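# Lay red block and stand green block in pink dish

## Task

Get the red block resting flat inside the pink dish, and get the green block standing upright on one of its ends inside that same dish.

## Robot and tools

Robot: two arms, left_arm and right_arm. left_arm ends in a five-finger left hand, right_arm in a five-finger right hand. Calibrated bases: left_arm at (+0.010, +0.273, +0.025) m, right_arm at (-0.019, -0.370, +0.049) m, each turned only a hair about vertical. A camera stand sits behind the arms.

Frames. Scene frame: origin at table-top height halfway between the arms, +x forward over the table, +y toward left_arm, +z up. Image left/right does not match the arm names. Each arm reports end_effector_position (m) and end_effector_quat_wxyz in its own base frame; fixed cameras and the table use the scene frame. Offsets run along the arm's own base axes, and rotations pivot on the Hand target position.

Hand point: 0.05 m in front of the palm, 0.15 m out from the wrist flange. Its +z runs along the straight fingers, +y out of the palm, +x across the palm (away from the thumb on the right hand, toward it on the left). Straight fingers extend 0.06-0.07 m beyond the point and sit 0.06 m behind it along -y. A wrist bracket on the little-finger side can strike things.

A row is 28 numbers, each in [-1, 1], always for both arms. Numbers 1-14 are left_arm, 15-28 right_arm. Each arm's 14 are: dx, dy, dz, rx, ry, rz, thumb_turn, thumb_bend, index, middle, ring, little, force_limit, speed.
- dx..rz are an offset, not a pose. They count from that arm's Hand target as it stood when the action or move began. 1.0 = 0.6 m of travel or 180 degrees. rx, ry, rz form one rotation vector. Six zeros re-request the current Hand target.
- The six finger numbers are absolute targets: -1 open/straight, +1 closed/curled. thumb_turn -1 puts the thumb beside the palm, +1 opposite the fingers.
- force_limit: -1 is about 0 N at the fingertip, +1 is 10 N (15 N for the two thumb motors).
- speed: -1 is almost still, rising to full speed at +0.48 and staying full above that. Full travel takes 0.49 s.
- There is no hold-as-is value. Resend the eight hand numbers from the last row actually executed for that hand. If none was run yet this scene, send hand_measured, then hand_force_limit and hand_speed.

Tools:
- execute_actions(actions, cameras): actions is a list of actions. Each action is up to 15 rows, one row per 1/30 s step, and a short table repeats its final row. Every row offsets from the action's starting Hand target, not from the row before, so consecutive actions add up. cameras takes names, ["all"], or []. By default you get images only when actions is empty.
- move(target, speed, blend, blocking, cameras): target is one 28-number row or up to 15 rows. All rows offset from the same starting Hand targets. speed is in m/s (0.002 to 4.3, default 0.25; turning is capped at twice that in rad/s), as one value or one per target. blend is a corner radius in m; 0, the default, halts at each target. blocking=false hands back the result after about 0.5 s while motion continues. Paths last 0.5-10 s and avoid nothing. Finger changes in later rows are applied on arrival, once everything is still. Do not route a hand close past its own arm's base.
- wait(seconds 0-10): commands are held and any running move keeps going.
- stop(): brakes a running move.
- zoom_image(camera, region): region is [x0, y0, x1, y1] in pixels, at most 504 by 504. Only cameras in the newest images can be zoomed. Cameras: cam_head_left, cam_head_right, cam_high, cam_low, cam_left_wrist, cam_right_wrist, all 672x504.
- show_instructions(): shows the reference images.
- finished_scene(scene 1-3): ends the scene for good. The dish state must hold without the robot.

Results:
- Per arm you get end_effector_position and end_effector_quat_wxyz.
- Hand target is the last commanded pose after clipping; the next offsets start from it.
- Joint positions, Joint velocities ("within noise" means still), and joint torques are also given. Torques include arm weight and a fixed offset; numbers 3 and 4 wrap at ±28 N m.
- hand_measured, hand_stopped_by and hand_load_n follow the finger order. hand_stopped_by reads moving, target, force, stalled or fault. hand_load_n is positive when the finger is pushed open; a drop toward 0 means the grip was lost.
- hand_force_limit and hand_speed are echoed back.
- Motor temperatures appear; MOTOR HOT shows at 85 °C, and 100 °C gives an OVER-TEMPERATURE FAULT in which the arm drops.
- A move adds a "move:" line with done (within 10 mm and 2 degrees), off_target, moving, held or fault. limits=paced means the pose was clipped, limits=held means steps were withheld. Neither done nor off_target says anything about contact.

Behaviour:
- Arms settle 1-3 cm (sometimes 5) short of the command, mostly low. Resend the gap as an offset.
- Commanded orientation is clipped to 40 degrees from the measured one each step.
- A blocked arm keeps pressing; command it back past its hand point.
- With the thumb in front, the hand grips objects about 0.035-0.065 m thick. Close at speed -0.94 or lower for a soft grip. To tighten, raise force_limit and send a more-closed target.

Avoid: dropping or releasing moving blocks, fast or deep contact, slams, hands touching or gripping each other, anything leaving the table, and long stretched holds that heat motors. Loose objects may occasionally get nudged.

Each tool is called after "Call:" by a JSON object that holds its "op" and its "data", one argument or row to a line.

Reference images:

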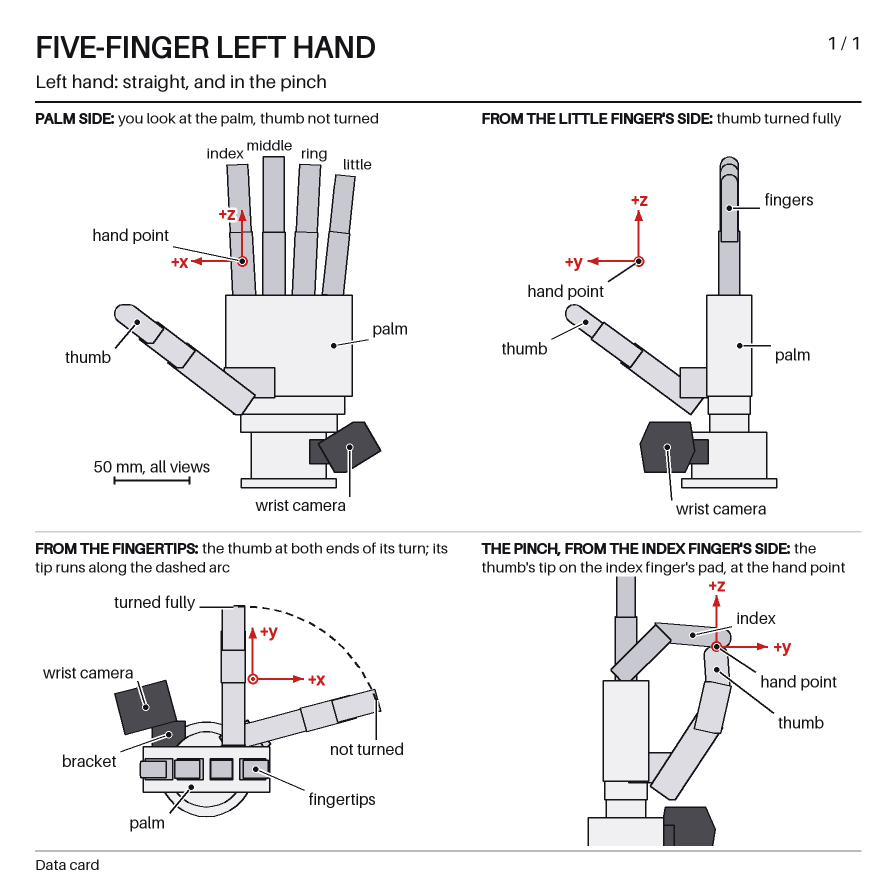

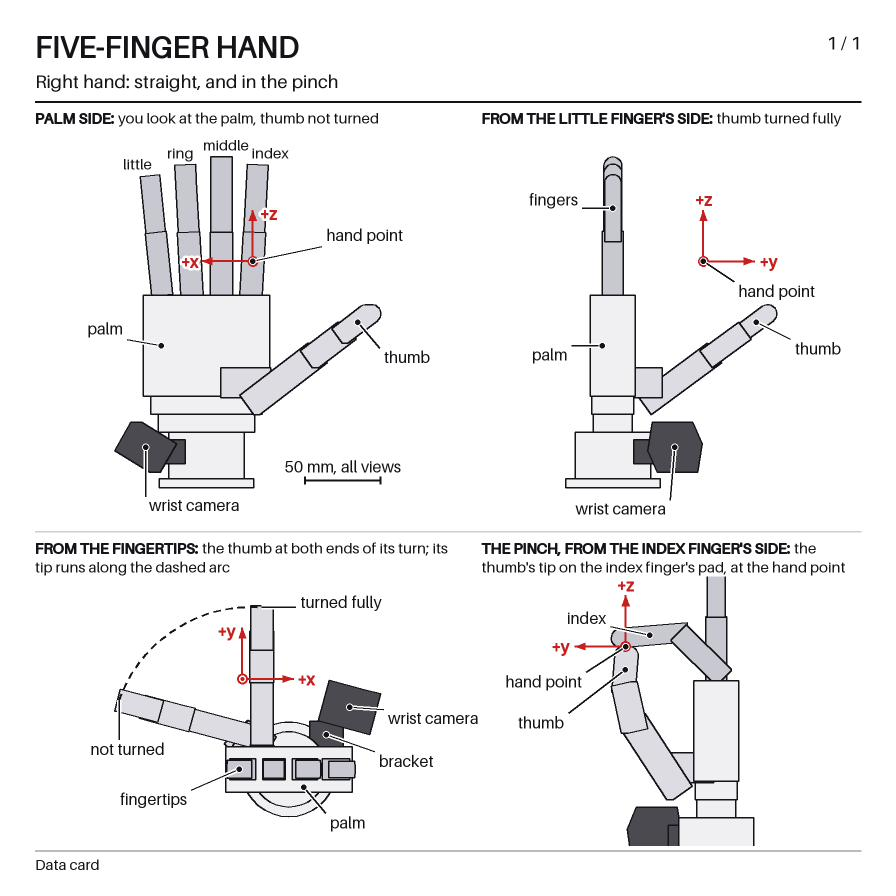

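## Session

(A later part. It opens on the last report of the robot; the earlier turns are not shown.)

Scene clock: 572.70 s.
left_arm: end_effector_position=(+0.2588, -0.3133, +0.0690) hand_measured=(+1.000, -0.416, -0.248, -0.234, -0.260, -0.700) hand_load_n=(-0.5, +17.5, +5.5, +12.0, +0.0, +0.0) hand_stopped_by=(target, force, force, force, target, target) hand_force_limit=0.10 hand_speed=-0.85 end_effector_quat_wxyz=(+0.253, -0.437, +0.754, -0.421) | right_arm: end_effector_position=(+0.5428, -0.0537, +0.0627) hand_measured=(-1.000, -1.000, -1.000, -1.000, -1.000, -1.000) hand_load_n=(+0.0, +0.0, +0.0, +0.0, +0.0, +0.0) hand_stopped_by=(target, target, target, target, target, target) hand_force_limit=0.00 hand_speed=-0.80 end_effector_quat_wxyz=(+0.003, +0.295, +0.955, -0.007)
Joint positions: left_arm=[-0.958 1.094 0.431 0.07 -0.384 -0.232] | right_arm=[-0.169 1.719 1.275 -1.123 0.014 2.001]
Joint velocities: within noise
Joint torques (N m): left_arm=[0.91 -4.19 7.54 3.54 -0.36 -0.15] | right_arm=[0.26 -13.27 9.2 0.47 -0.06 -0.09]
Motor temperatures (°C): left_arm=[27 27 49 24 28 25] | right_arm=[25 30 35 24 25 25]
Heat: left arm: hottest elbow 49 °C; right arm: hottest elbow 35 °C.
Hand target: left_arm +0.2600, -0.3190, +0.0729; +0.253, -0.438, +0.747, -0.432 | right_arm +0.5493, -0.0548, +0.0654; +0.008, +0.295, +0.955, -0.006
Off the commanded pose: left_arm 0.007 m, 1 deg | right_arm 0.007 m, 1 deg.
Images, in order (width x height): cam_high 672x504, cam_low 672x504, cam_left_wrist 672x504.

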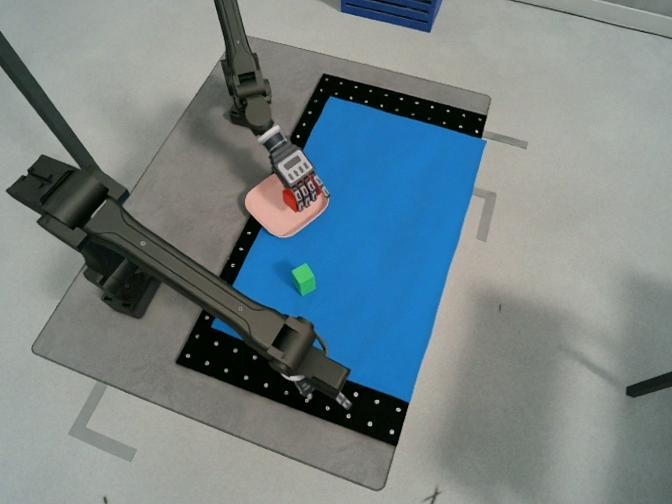

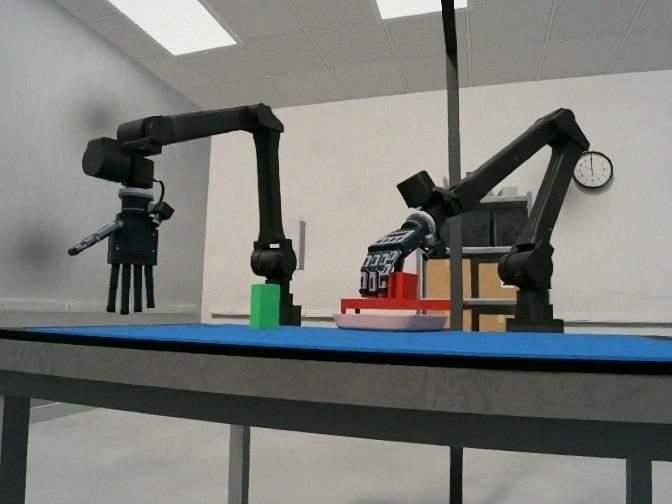

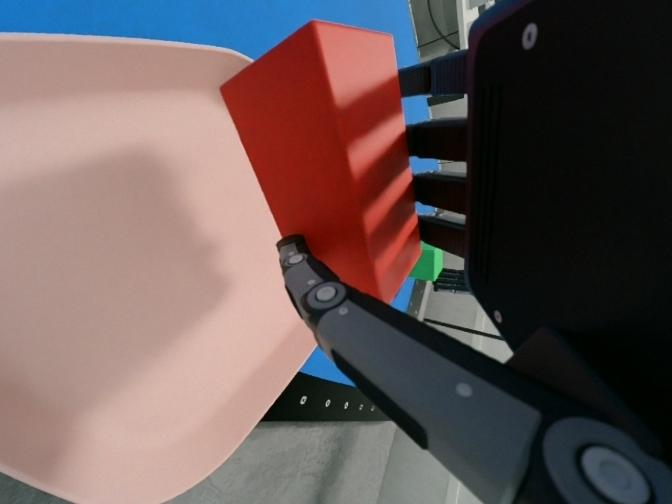

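Call:
{"op": "move", "data": {
  "target": [
    [-0.021,-0.015,-0.04,0,0,0,1,0,0.1,0.1,-0.26,-0.7,0.1,-0.85,0,0,0,0,0,0,-1,-1,-1,-1,-1,-1,0,-0.8]
  ],
  "speed": 0.08,
  "cameras": ["cam_high","cam_low"]
}}

Call:
{"op": "zoom_image", "data": {
  "camera": "cam_high",
  "region": [230, 120, 350, 250]
}}

Call:
{"op": "zoom_image", "data": {
  "camera": "cam_low",
  "region": [310, 220, 490, 350]
}}

Scene clock: 586.63 s.
left_arm: end_effector_position=(+0.2467, -0.3228, +0.0456) hand_measured=(+1.000, -0.416, -0.248, -0.234, -0.260, -0.700) hand_load_n=(-1.0, +17.5, +5.5, +12.5, +0.0, +0.0) hand_stopped_by=(target, force, force, force, target, target) hand_force_limit=0.10 hand_speed=-0.85 end_effector_quat_wxyz=(+0.253, -0.436, +0.754, -0.421) | right_arm: end_effector_position=(+0.5428, -0.0537, +0.0627) hand_measured=(-1.000, -1.000, -1.000, -1.000, -1.000, -1.000) hand_load_n=(+0.0, +0.0, +0.0, +0.0, +0.0, +0.0) hand_stopped_by=(target, target, target, target, target, target) hand_force_limit=0.00 hand_speed=-0.80 end_effector_quat_wxyz=(+0.003, +0.295, +0.955, -0.007)
Joint positions: left_arm=[-1.016 1.17 0.401 0.163 -0.431 -0.265] | right_arm=[-0.169 1.719 1.275 -1.123 0.014 2.001]
Joint torques (N m): left_arm=[0.73 -5.01 7.02 3.54 -0.36 -0.22] | right_arm=[0.5 -13.63 9.24 0.47 -0.07 -0.1]
Heat: left arm: hottest elbow 48 °C; right arm: hottest elbow 35 °C.
Hand target: left_arm +0.2474, -0.3280, +0.0488; +0.253, -0.437, +0.747, -0.432 | right_arm +0.5493, -0.0548, +0.0654; +0.008, +0.295, +0.955, -0.006
Off the commanded pose: left_arm 0.006 m, 1 deg | right_arm 0.007 m, 1 deg.
move: done
Images, in order (width x height): cam_high 672x504, cam_low 672x504.

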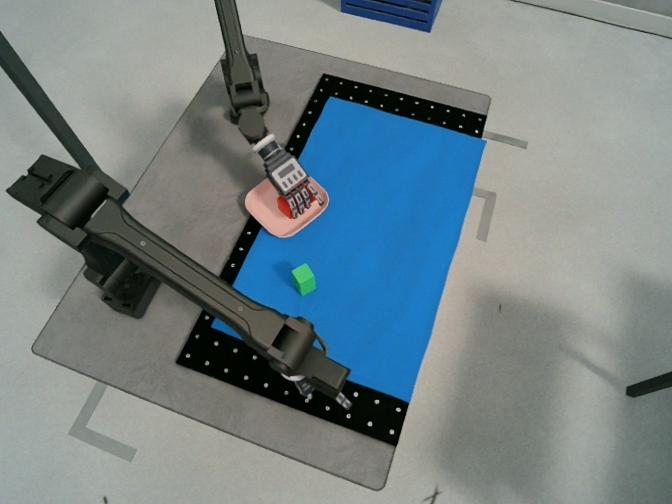

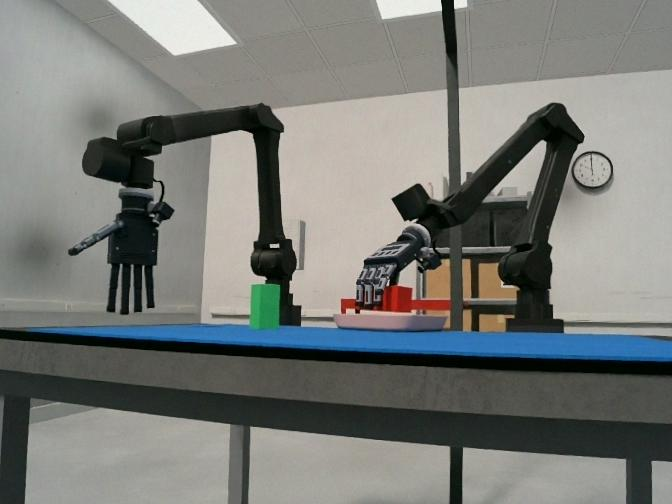

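Scaled by 3.877.

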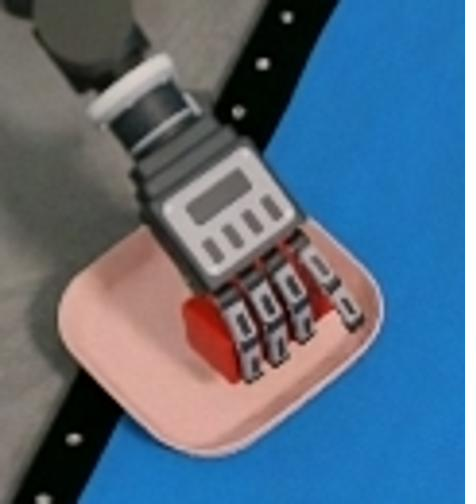

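Scaled by 2.800.

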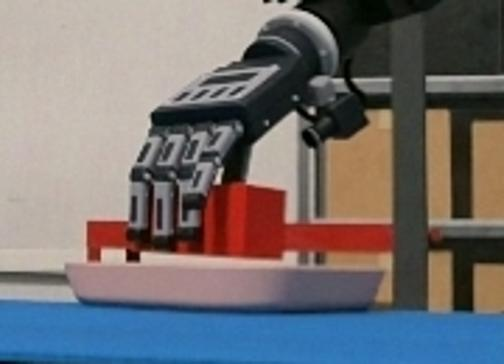

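Call:
{"op": "move", "data": {
  "target": [
    [-0.002,-0.003,-0.053,0,0,0,1,0,0.1,0.1,-0.26,-0.7,0.1,-0.85,0,0,0,0,0,0,-1,-1,-1,-1,-1,-1,0,-0.8]
  ],
  "speed": 0.06,
  "cameras": ["cam_low","cam_left_wrist","cam_high"]
}}

Call:
{"op": "zoom_image", "data": {
  "camera": "cam_low",
  "region": [310, 220, 490, 350]
}}

Scene clock: 591.13 s.
left_arm: end_effector_position=(+0.2471, -0.3262, +0.0162) hand_measured=(+1.000, -0.416, -0.248, -0.234, -0.260, -0.700) hand_load_n=(-0.5, +17.5, +5.5, +12.5, -0.5, +0.0) hand_stopped_by=(target, force, force, force, target, target) hand_force_limit=0.10 hand_speed=-0.85 end_effector_quat_wxyz=(+0.254, -0.436, +0.752, -0.424) | right_arm: end_effector_position=(+0.5428, -0.0537, +0.0627) hand_measured=(-1.000, -1.000, -1.000, -1.000, -1.000, -1.000) hand_load_n=(+0.0, +0.0, +0.0, +0.0, +0.0, +0.0) hand_stopped_by=(target, target, target, target, target, target) hand_force_limit=0.00 hand_speed=-0.80 end_effector_quat_wxyz=(+0.003, +0.295, +0.955, -0.007)
Joint positions: left_arm=[-1.022 1.288 0.37 0.317 -0.439 -0.269] | right_arm=[-0.169 1.719 1.275 -1.123 0.014 2.001]
Joint torques (N m): left_arm=[1.08 -5.95 5.71 3.33 -0.32 -0.16] | right_arm=[0.32 -13.16 9.29 0.4 -0.07 -0.1]
Heat: left arm: hottest elbow 47 °C; right arm: hottest elbow 35 °C.
Hand target: left_arm +0.2462, -0.3297, +0.0170; +0.253, -0.437, +0.747, -0.432 | right_arm +0.5493, -0.0548, +0.0654; +0.008, +0.295, +0.955, -0.006
Off the commanded pose: left_arm 0.004 m, 1 deg | right_arm 0.007 m, 1 deg.
move: done
Images, in order (width x height): cam_high 672x504, cam_low 672x504, cam_left_wrist 672x504.

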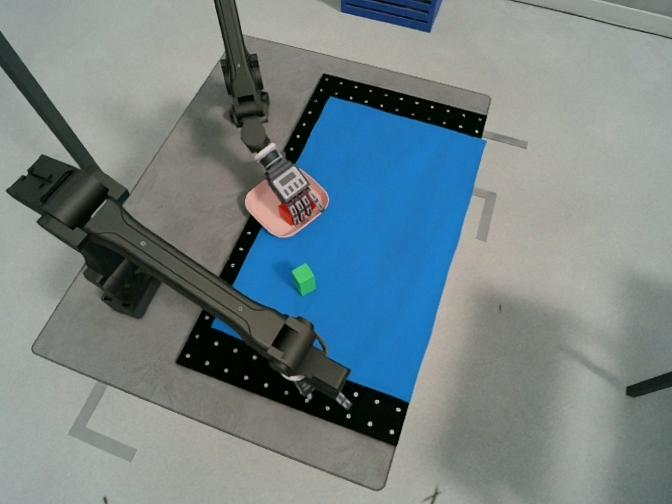

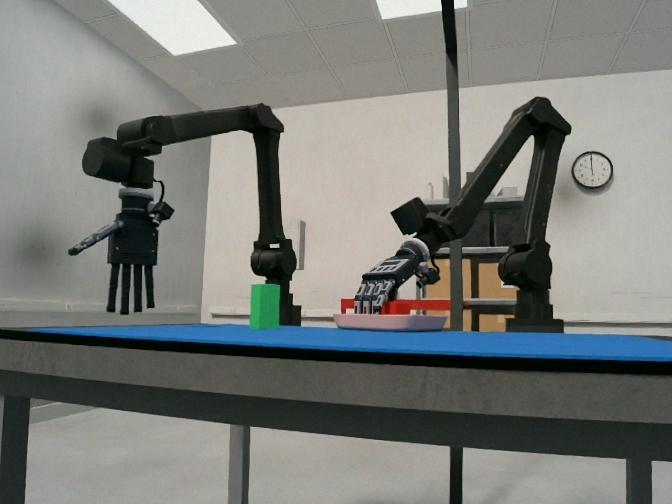

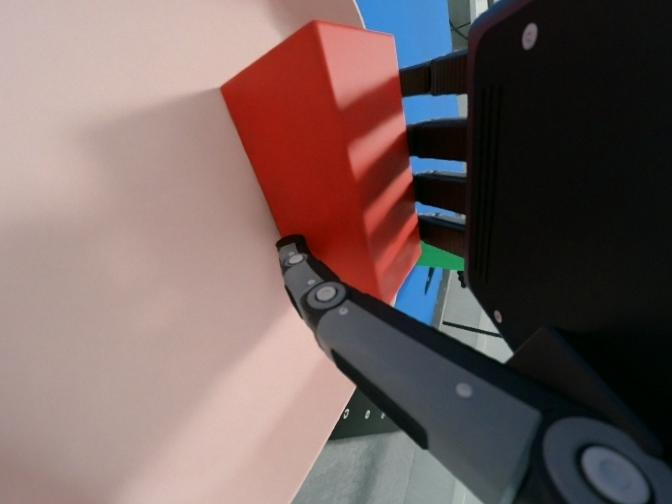

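Scaled by 2.800.

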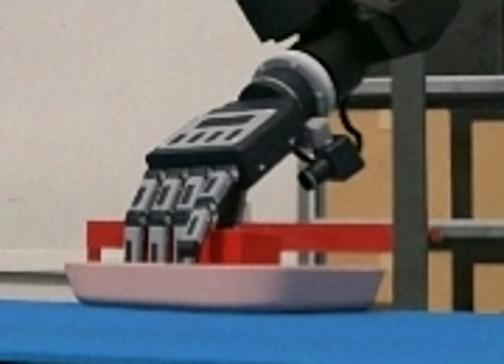

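Call:
{"op": "move", "data": {
  "target": [
    [0,0,-0.009,0,0,0,1,0,0.1,0.1,-0.26,-0.7,0.1,-0.85,0,0,0,0,0,0,-1,-1,-1,-1,-1,-1,0,-0.8]
  ],
  "speed": 0.03
}}

Scene clock: 595.37 s.
left_arm: end_effector_position=(+0.2496, -0.3297, +0.0161) hand_measured=(+1.000, -0.416, -0.248, -0.234, -0.260, -0.700) hand_load_n=(-1.0, +17.0, +5.5, +13.0, +0.0, +0.0) hand_stopped_by=(target, force, force, force, target, target) hand_force_limit=0.10 hand_speed=-0.85 end_effector_quat_wxyz=(+0.255, -0.437, +0.748, -0.430) | right_arm: end_effector_position=(+0.5428, -0.0537, +0.0627) hand_measured=(-1.000, -1.000, -1.000, -1.000, -1.000, -1.000) hand_load_n=(+0.0, +0.0, +0.0, +0.0, +0.0, +0.0) hand_stopped_by=(target, target, target, target, target, target) hand_force_limit=0.00 hand_speed=-0.80 end_effector_quat_wxyz=(+0.003, +0.295, +0.955, -0.007)
Joint positions: left_arm=[-1.022 1.304 0.37 0.349 -0.441 -0.269] | right_arm=[-0.169 1.719 1.275 -1.123 0.014 2.001]
Joint torques (N m): left_arm=[1.38 -5.3 5.16 2.99 -0.23 -0.15] | right_arm=[0.44 -13.22 9.21 0.55 -0.07 -0.09]
Heat: left arm: hottest elbow 47 °C; right arm: hottest elbow 35 °C.
Hand target: left_arm +0.2462, -0.3298, +0.0116; +0.253, -0.437, +0.747, -0.432 | right_arm +0.5493, -0.0548, +0.0654; +0.008, +0.295, +0.955, -0.006
Off the commanded pose: left_arm 0.006 m, 0 deg | right_arm 0.007 m, 1 deg.
move: done

Call:
{"op": "move", "data": {
  "target": [
    [0,0,0.004,0,0,0,1,-0.5,-0.35,-0.35,-0.4,-0.7,0.1,-0.85,0,0,0,0,0,0,-1,-1,-1,-1,-1,-1,0,-0.8],
    [0,0,0.004,0,0,0,1,-1,-0.6,-0.6,-0.6,-0.7,0.1,-0.8,0,0,0,0,0,0,-1,-1,-1,-1,-1,-1,0,-0.8],
    [0.01,-0.01,0.13,0,0,0,1,-1,-0.6,-0.6,-0.6,-0.7,0.1,-0.8,0,0,0,0,0,0,-1,-1,-1,-1,-1,-1,0,-0.8]
  ],
  "speed": [0.03,0.03,0.08],
  "cameras": ["cam_low","cam_left_wrist","cam_high"]
}}

Call:
{"op": "zoom_image", "data": {
  "camera": "cam_high",
  "region": [230, 120, 350, 250]
}}

Call:
{"op": "zoom_image", "data": {
  "camera": "cam_low",
  "region": [310, 220, 490, 350]
}}

Scene clock: 604.53 s.
left_arm: end_effector_position=(+0.2388, -0.3130, +0.0577) hand_measured=(+1.000, -0.998, -0.600, -0.600, -0.600, -0.700) hand_load_n=(+0.0, -0.5, +0.0, +0.0, +0.0, +0.0) hand_stopped_by=(target, target, target, target, target, target) hand_force_limit=0.10 hand_speed=-0.80 end_effector_quat_wxyz=(+0.253, -0.438, +0.762, -0.404) | right_arm: end_effector_position=(+0.5428, -0.0537, +0.0627) hand_measured=(-1.000, -1.000, -1.000, -1.000, -1.000, -1.000) hand_load_n=(+0.0, +0.0, +0.0, +0.0, +0.0, +0.0) hand_stopped_by=(target, target, target, target, target, target) hand_force_limit=0.00 hand_speed=-0.80 end_effector_quat_wxyz=(+0.003, +0.295, +0.955, -0.007)
Joint positions: left_arm=[-1.023 1.093 0.419 0.028 -0.441 -0.275] | right_arm=[-0.169 1.719 1.275 -1.123 0.014 2.001]
Joint torques (N m): left_arm=[1.38 -5.48 12.08 1.88 -0.07 -0.07] | right_arm=[0.09 -13.04 9.2 0.53 -0.05 -0.09]
Heat: left arm: hottest elbow 46 °C; right arm: hottest elbow 35 °C.
Hand target: left_arm +0.2522, -0.3357, +0.0896; +0.253, -0.438, +0.747, -0.432 | right_arm +0.5493, -0.0548, +0.0654; +0.008, +0.295, +0.955, -0.006
Off the commanded pose: left_arm 0.041 m, 4 deg | right_arm 0.007 m, 1 deg.
move: off_target (left_arm)
Images, in order (width x height): cam_high 672x504, cam_low 672x504, cam_left_wrist 672x504.

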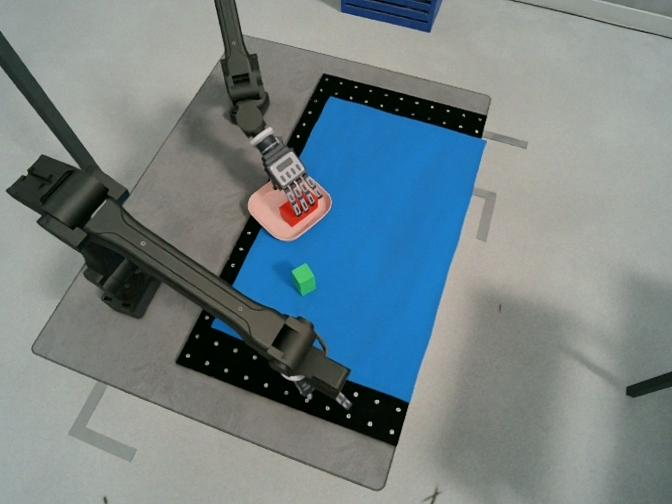

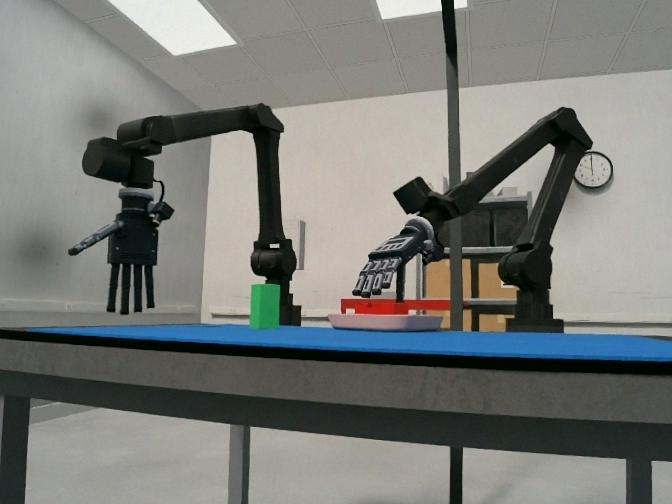

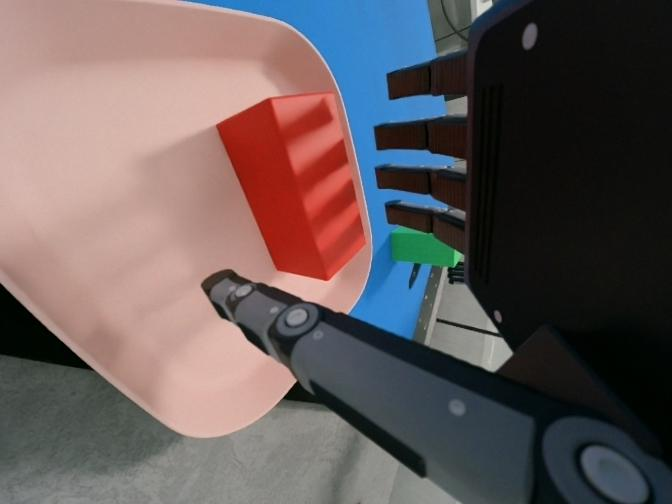

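Scaled by 3.877.

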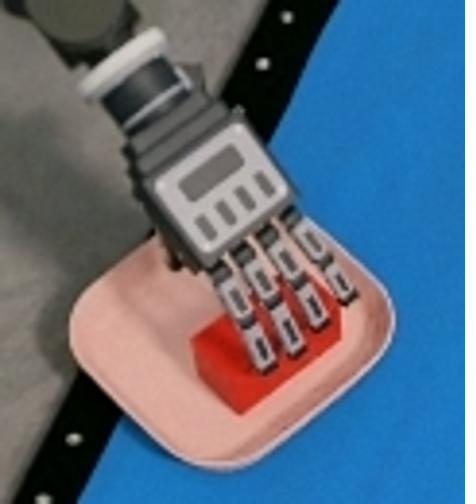

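Scaled by 2.800.

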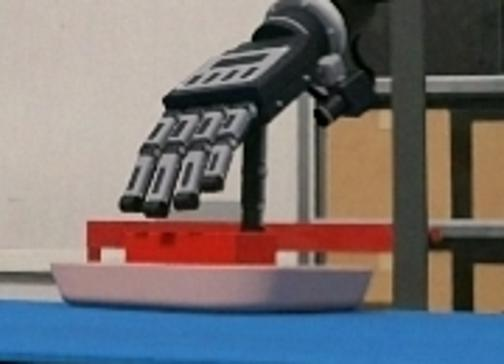

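Call:
{"op": "move", "data": {
  "target": [
    [0.03,-0.024,0.14,0,0,0,1,-1,-1,-1,-1,-1,0.1,-0.8,0,0,0,0,0,0,-1,-1,-1,-1,-1,-1,0,-0.8],
    [0.12,-0.15,0.17,0.3644,-0.2779,-0.2350,1,-1,-1,-1,-1,-1,0.1,-0.8,0,0,0,0,0,0,-1,-1,-1,-1,-1,-1,0,-0.8]
  ],
  "speed": [0.15,0.3],
  "cameras": ["cam_low","cam_left_wrist","cam_high"]
}}

Scene clock: 629.33 s.
left_arm: end_effector_position=(+0.3155, -0.4001, +0.1638) hand_measured=(+1.000, -0.998, -1.000, -1.000, -1.000, -1.000) hand_load_n=(+0.5, +0.0, +0.0, +0.0, +0.0, +0.0) hand_stopped_by=(target, target, target, target, target, target) hand_force_limit=0.10 hand_speed=-0.80 end_effector_quat_wxyz=(+0.530, +0.252, +0.796, -0.147) | right_arm: end_effector_position=(+0.5428, -0.0537, +0.0627) hand_measured=(-1.000, -1.000, -1.000, -1.000, -1.000, -1.000) hand_load_n=(+0.0, +0.0, +0.0, +0.0, +0.0, +0.0) hand_stopped_by=(target, target, target, target, target, target) hand_force_limit=0.00 hand_speed=-0.80 end_effector_quat_wxyz=(+0.003, +0.295, +0.955, -0.007)
Joint positions: left_arm=[-1.194 1.349 0.757 0.107 -0.559 1.333] | right_arm=[-0.169 1.719 1.275 -1.123 0.014 2.001]
Joint torques (N m): left_arm=[0.79 -7.82 12.74 3.1 -0.06 0.02] | right_arm=[0.21 -13.16 9.24 0.47 -0.07 -0.09]
Heat: left arm: hottest elbow 49 °C; right arm: hottest elbow 36 °C.
Hand target: left_arm +0.3242, -0.4258, +0.1917; +0.548, +0.243, +0.783, -0.170 | right_arm +0.5493, -0.0548, +0.0654; +0.008, +0.295, +0.955, -0.006
Off the commanded pose: left_arm 0.039 m, 4 deg | right_arm 0.007 m, 1 deg.
move: off_target (left_arm)
Images, in order (width x height): cam_high 672x504, cam_low 672x504, cam_left_wrist 672x504.

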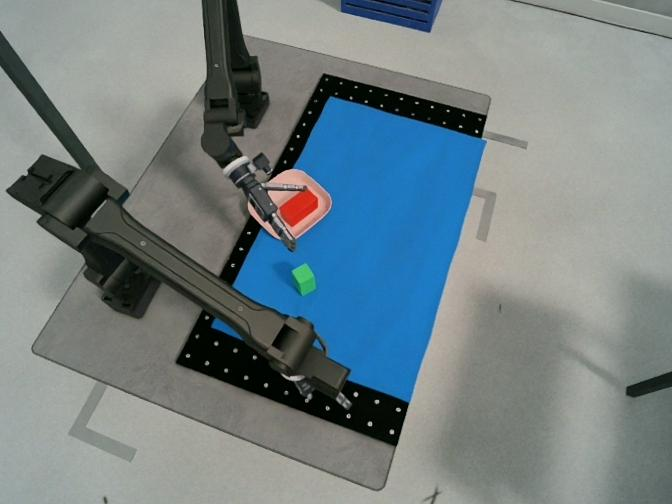

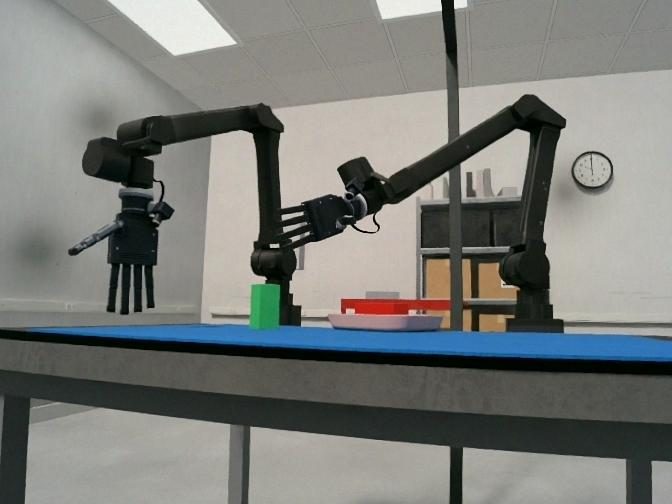

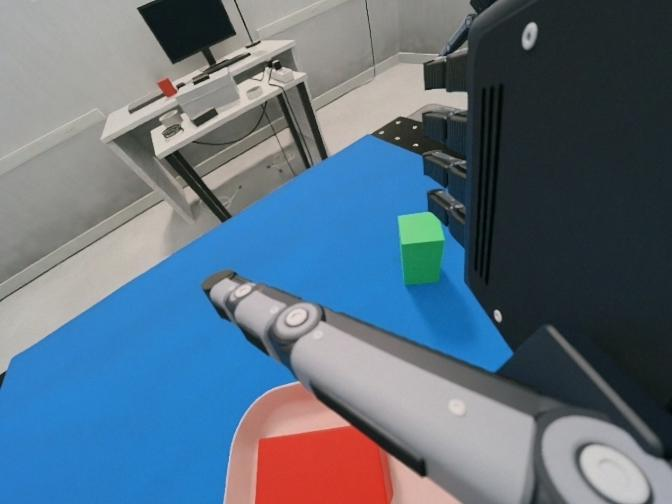

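Call:
{"op": "zoom_image", "data": {
  "camera": "cam_high",
  "region": [230, 150, 350, 310]
}}

Call:
{"op": "zoom_image", "data": {
  "camera": "cam_left_wrist",
  "region": [370, 190, 500, 310]
}}

Scaled by 3.150.

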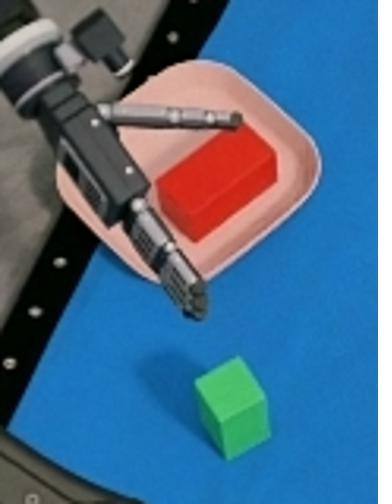

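Scaled by 3.877.

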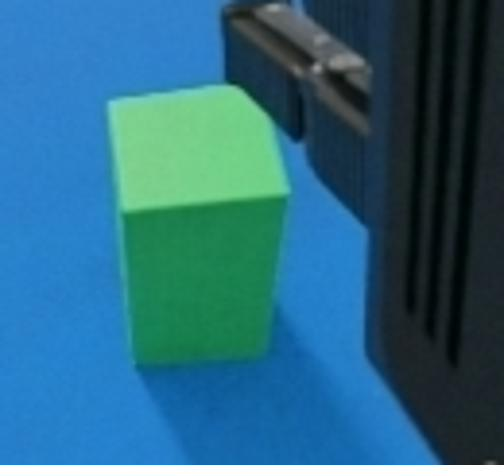

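Call:
{"op": "zoom_image", "data": {
  "camera": "cam_high",
  "region": [270, 180, 340, 310]
}}

Call:
{"op": "zoom_image", "data": {
  "camera": "cam_high",
  "region": [280, 250, 330, 300]
}}

Scaled by 3.877.

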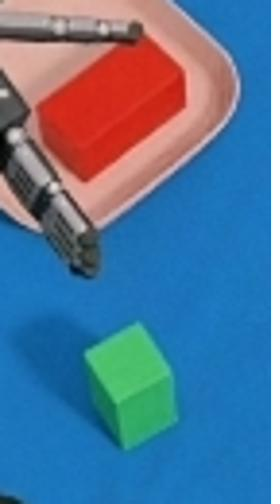

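Scaled by 10.080.

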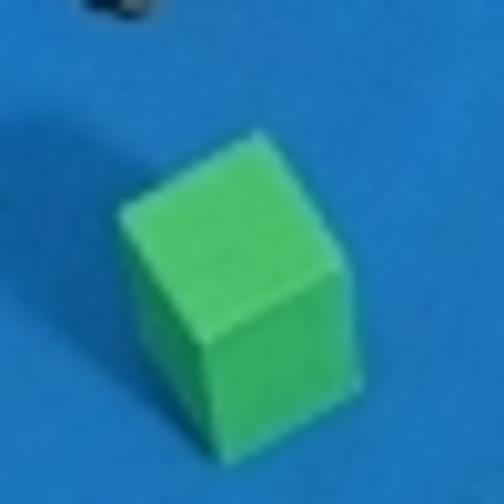

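Call:
{"op": "move", "data": {
  "target": [
    [0.03,-0.115,-0.01,-0.0380,0.4534,-0.2049,1,-1,-0.7,-0.7,-0.85,-0.9,0.1,-0.6,0,0,0,0,0,0,-1,-1,-1,-1,-1,-1,0,-0.8]
  ],
  "speed": 0.3,
  "cameras": ["cam_low","cam_left_wrist","cam_high"]
}}

Call:
{"op": "zoom_image", "data": {
  "camera": "cam_high",
  "region": [250, 180, 370, 310]
}}

Call:
{"op": "zoom_image", "data": {
  "camera": "cam_low",
  "region": [210, 200, 390, 350]
}}

Scene clock: 724.17 s.
left_arm: end_effector_position=(+0.3262, -0.4821, +0.1674) hand_measured=(+1.000, -0.998, -0.700, -0.700, -0.850, -0.900) hand_load_n=(+0.0, +0.0, +0.0, +0.0, -0.5, +0.0) hand_stopped_by=(target, target, target, target, target, target) hand_force_limit=0.10 hand_speed=-0.60 end_effector_quat_wxyz=(-0.169, +0.247, +0.832, -0.466) | right_arm: end_effector_position=(+0.5428, -0.0537, +0.0627) hand_measured=(-1.000, -1.000, -1.000, -1.000, -1.000, -1.000) hand_load_n=(+0.0, +0.0, +0.0, +0.0, +0.0, +0.0) hand_stopped_by=(target, target, target, target, target, target) hand_force_limit=0.00 hand_speed=-0.80 end_effector_quat_wxyz=(+0.003, +0.295, +0.955, -0.007)
Joint positions: left_arm=[-0.732 1.878 1.663 -1.198 1.03 1.327] | right_arm=[-0.169 1.719 1.275 -1.123 0.014 2.001]
Joint torques (N m): left_arm=[1.96 -14.86 13.33 0.44 1.01 0.07] | right_arm=[0.15 -13.39 9.2 0.49 -0.08 -0.09]
Motor temperatures (°C): left_arm=[27 28 54 24 27 25] | right_arm=[25 30 36 24 25 25]
Heat: left arm: hottest elbow 54 °C; right arm: hottest elbow 36 °C.
Hand target: left_arm +0.3422, -0.4948, +0.1858; -0.150, +0.261, +0.826, -0.477 | right_arm +0.5493, -0.0548, +0.0654; +0.008, +0.295, +0.955, -0.006
Off the commanded pose: left_arm 0.027 m, 3 deg | right_arm 0.007 m, 1 deg.
move: off_target (left_arm)
Images, in order (width x height): cam_high 672x504, cam_low 672x504, cam_left_wrist 672x504.

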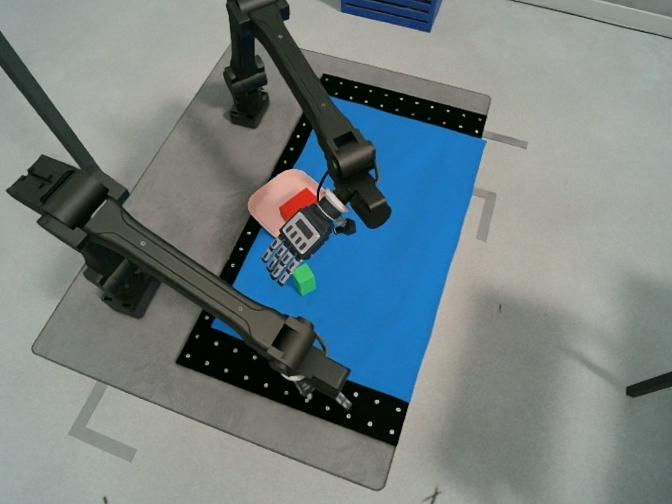

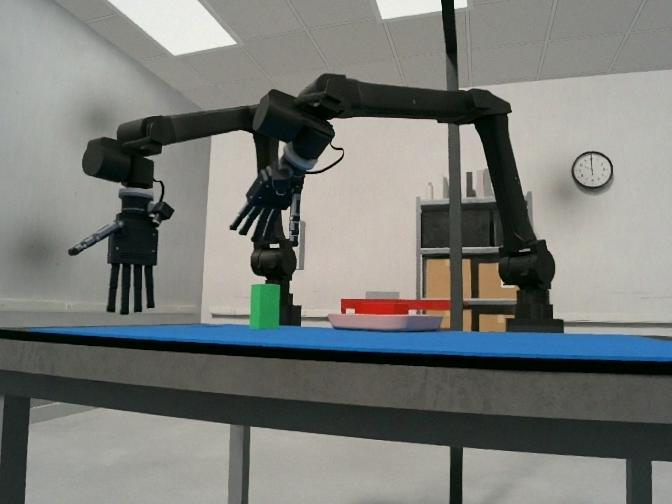

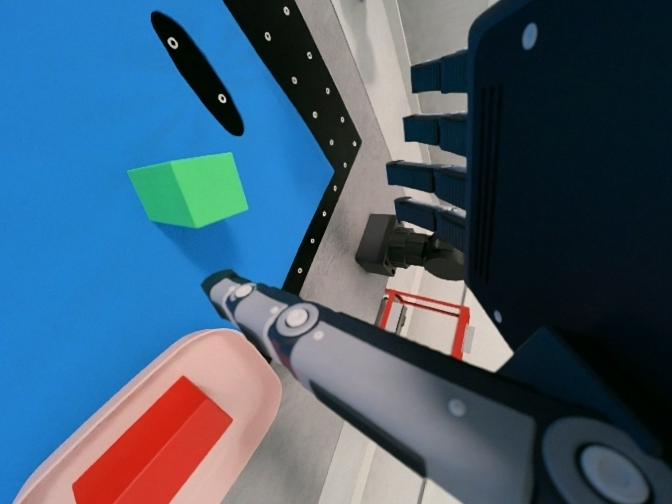

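Scaled by 3.877.

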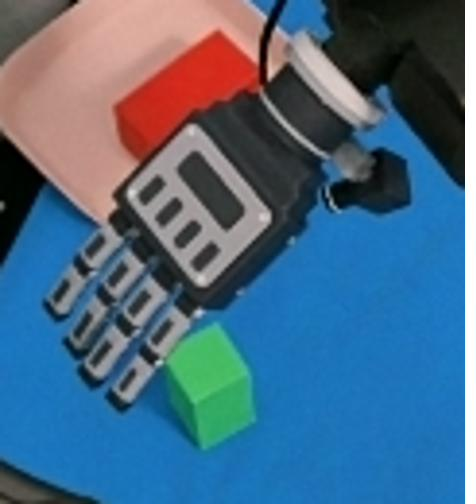

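Scaled by 2.800.

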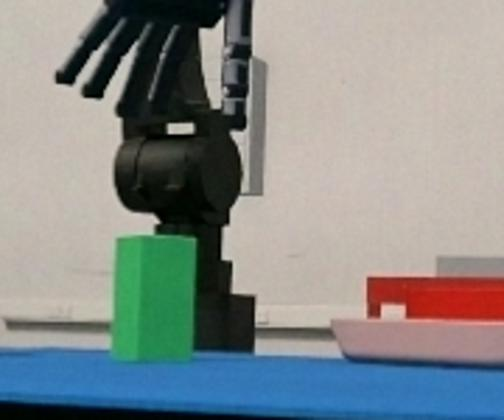

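Call:
{"op": "zoom_image", "data": {
  "camera": "cam_left_wrist",
  "region": [110, 130, 270, 250]
}}

Scaled by 3.150.

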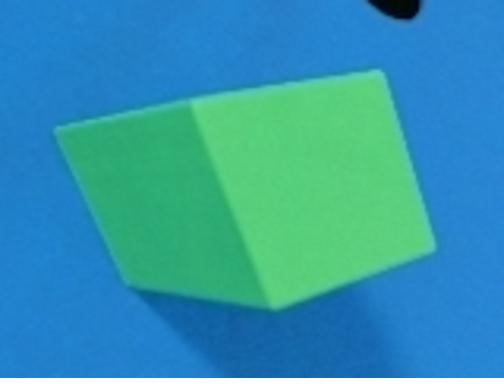

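Call:
{"op": "move", "data": {
  "target": [
    [-0.006,-0.011,-0.123,0,0,-0.028,1,-1,-0.7,-0.7,-0.85,-0.9,0.1,-0.6,0,0,0,0,0,0,-1,-1,-1,-1,-1,-1,0,-0.8]
  ],
  "speed": 0.12,
  "cameras": ["cam_low","cam_left_wrist","cam_high"]
}}

Call:
{"op": "zoom_image", "data": {
  "camera": "cam_left_wrist",
  "region": [150, 50, 350, 250]
}}

Call:
{"op": "zoom_image", "data": {
  "camera": "cam_low",
  "region": [210, 200, 390, 350]
}}

Scene clock: 744.20 s.
left_arm: end_effector_position=(+0.3309, -0.4885, +0.1001) hand_measured=(+1.000, -0.998, -0.700, -0.700, -0.850, -0.900) hand_load_n=(+0.0, +0.0, +0.0, +0.0, +0.0, +0.5) hand_stopped_by=(target, target, target, target, target, target) hand_force_limit=0.10 hand_speed=-0.60 end_effector_quat_wxyz=(-0.186, +0.281, +0.821, -0.461) | right_arm: end_effector_position=(+0.5428, -0.0537, +0.0627) hand_measured=(-1.000, -1.000, -1.000, -1.000, -1.000, -1.000) hand_load_n=(+0.0, +0.0, +0.0, +0.0, +0.0, +0.0) hand_stopped_by=(target, target, target, target, target, target) hand_force_limit=0.00 hand_speed=-0.80 end_effector_quat_wxyz=(+0.003, +0.295, +0.955, -0.007)
Joint positions: left_arm=[-0.737 1.996 1.663 -1.198 1.041 1.471] | right_arm=[-0.169 1.719 1.275 -1.123 0.014 2.001]
Joint torques (N m): left_arm=[1.03 -16.62 10.89 0.72 1.05 0.03] | right_arm=[0.26 -13.45 9.24 0.55 -0.07 -0.11]
Motor temperatures (°C): left_arm=[27 28 58 24 28 25] | right_arm=[25 30 36 24 25 25]
Heat: left arm: hottest elbow 58 °C; right arm: hottest elbow 36 °C.
Hand target: left_arm +0.3386, -0.5014, +0.1121; -0.171, +0.297, +0.814, -0.470 | right_arm +0.5493, -0.0548, +0.0654; +0.008, +0.295, +0.955, -0.006
Off the commanded pose: left_arm 0.019 m, 3 deg | right_arm 0.007 m, 1 deg.
move: off_target (left_arm)
Images, in order (width x height): cam_high 672x504, cam_low 672x504, cam_left_wrist 672x504.

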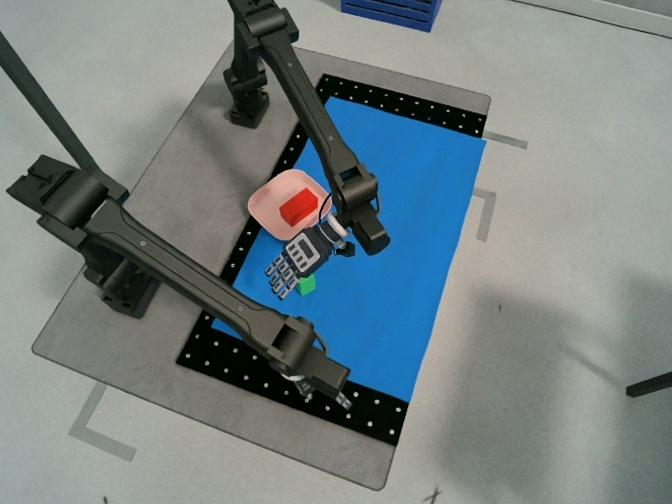

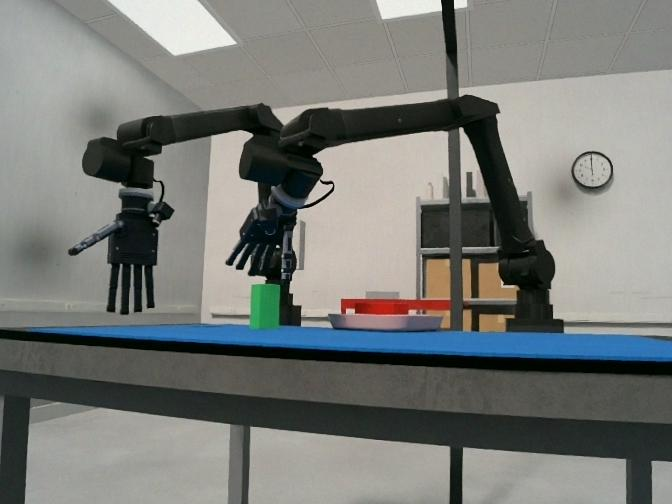

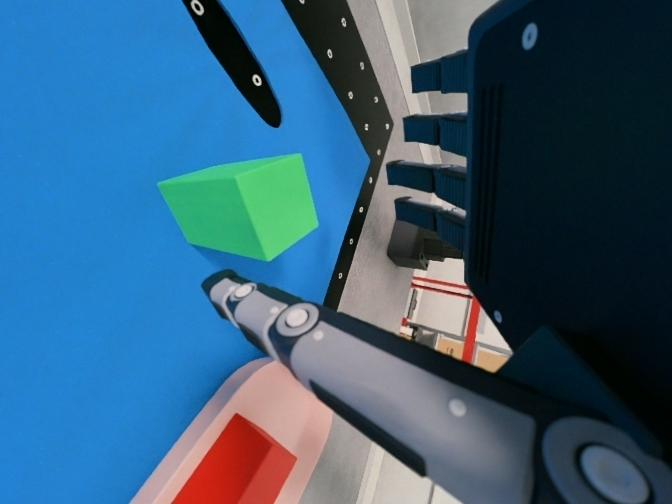

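Scaled by 2.520.

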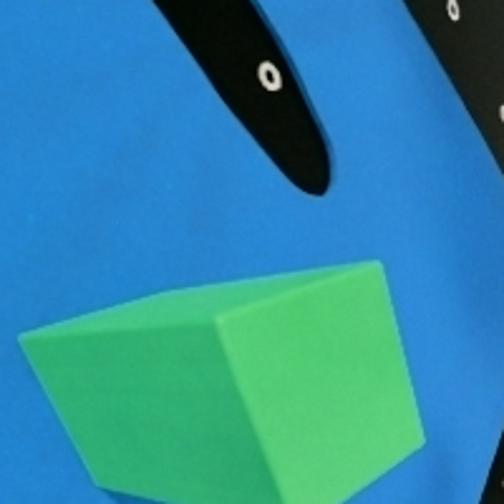

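Scaled by 2.800.

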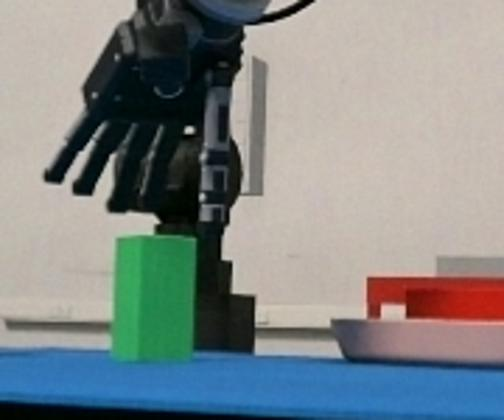

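Call:
{"op": "move", "data": {
  "target": [
    [0.003,-0.003,-0.123,0,0,-0.011,1,-1,-0.7,-0.7,-0.85,-0.9,0.1,-0.6,0,0,0,0,0,0,-1,-1,-1,-1,-1,-1,0,-0.8]
  ],
  "speed": 0.08,
  "cameras": ["cam_low","cam_left_wrist","cam_high"]
}}

Call:
{"op": "zoom_image", "data": {
  "camera": "cam_low",
  "region": [210, 200, 390, 350]
}}

Call:
{"op": "zoom_image", "data": {
  "camera": "cam_high",
  "region": [250, 180, 370, 310]
}}

Scene clock: 765.93 s.
left_arm: end_effector_position=(+0.3410, -0.4973, +0.0407) hand_measured=(+1.000, -0.998, -0.700, -0.700, -0.850, -0.900) hand_load_n=(+0.0, +0.0, +0.0, +0.0, +0.0, +0.0) hand_stopped_by=(target, target, target, target, target, target) hand_force_limit=0.10 hand_speed=-0.60 end_effector_quat_wxyz=(-0.183, +0.302, +0.813, -0.463) | right_arm: end_effector_position=(+0.5428, -0.0537, +0.0627) hand_measured=(-1.000, -1.000, -1.000, -1.000, -1.000, -1.000) hand_load_n=(+0.0, +0.0, +0.0, +0.0, +0.0, +0.0) hand_stopped_by=(target, target, target, target, target, target) hand_force_limit=0.00 hand_speed=-0.80 end_effector_quat_wxyz=(+0.003, +0.295, +0.955, -0.007)
Joint positions: left_arm=[-0.738 2.096 1.663 -1.127 1.042 1.537] | right_arm=[-0.169 1.719 1.275 -1.123 0.014 2.001]
Joint torques (N m): left_arm=[0.62 -17.14 7.68 1.02 1.04 -0.06] | right_arm=[0.03 -13.33 9.25 0.58 -0.07 -0.09]
Motor temperatures (°C): left_arm=[27 30 57 24 29 25] | right_arm=[25 30 36 24 25 25]
Heat: left arm: hottest elbow 57 °C; right arm: hottest elbow 36 °C.
Hand target: left_arm +0.3404, -0.5033, +0.0382; -0.179, +0.311, +0.808, -0.467 | right_arm +0.5493, -0.0548, +0.0654; +0.008, +0.295, +0.955, -0.006
Off the commanded pose: left_arm 0.006 m, 1 deg | right_arm 0.007 m, 1 deg.
move: done
Images, in order (width x height): cam_high 672x504, cam_low 672x504, cam_left_wrist 672x504.

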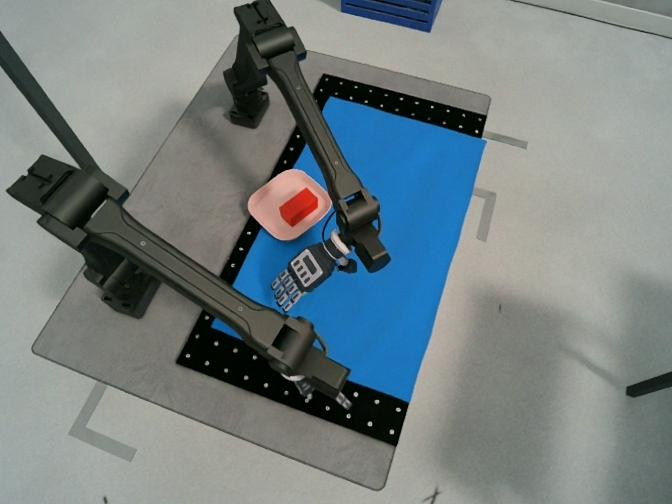

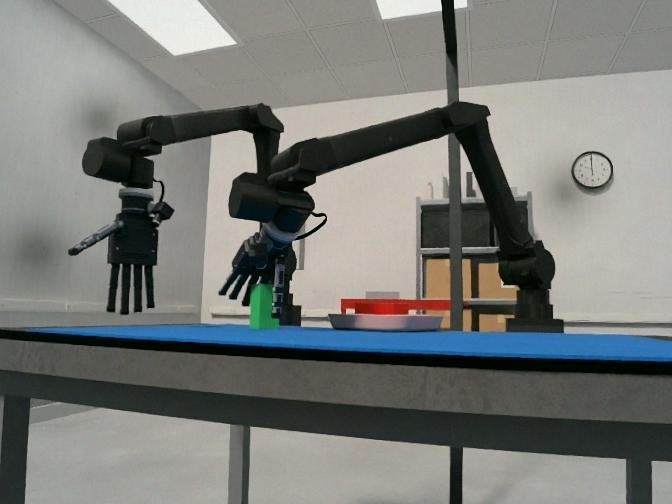

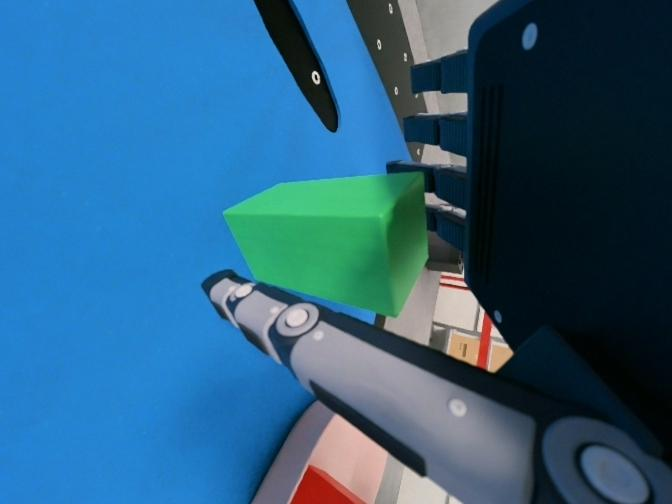

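Scaled by 2.800.

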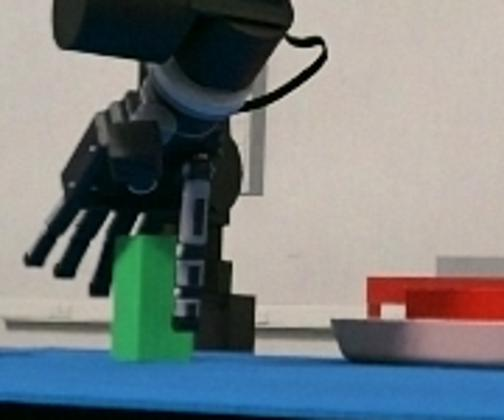

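Scaled by 3.877.

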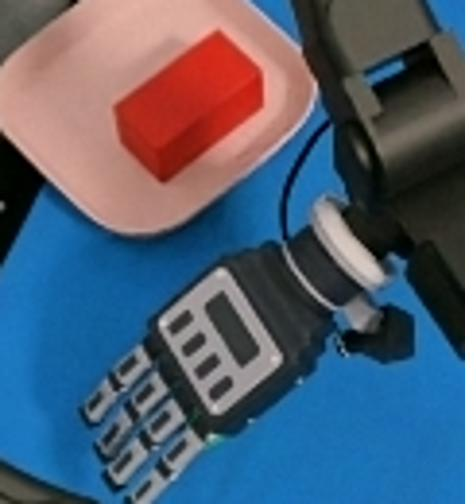

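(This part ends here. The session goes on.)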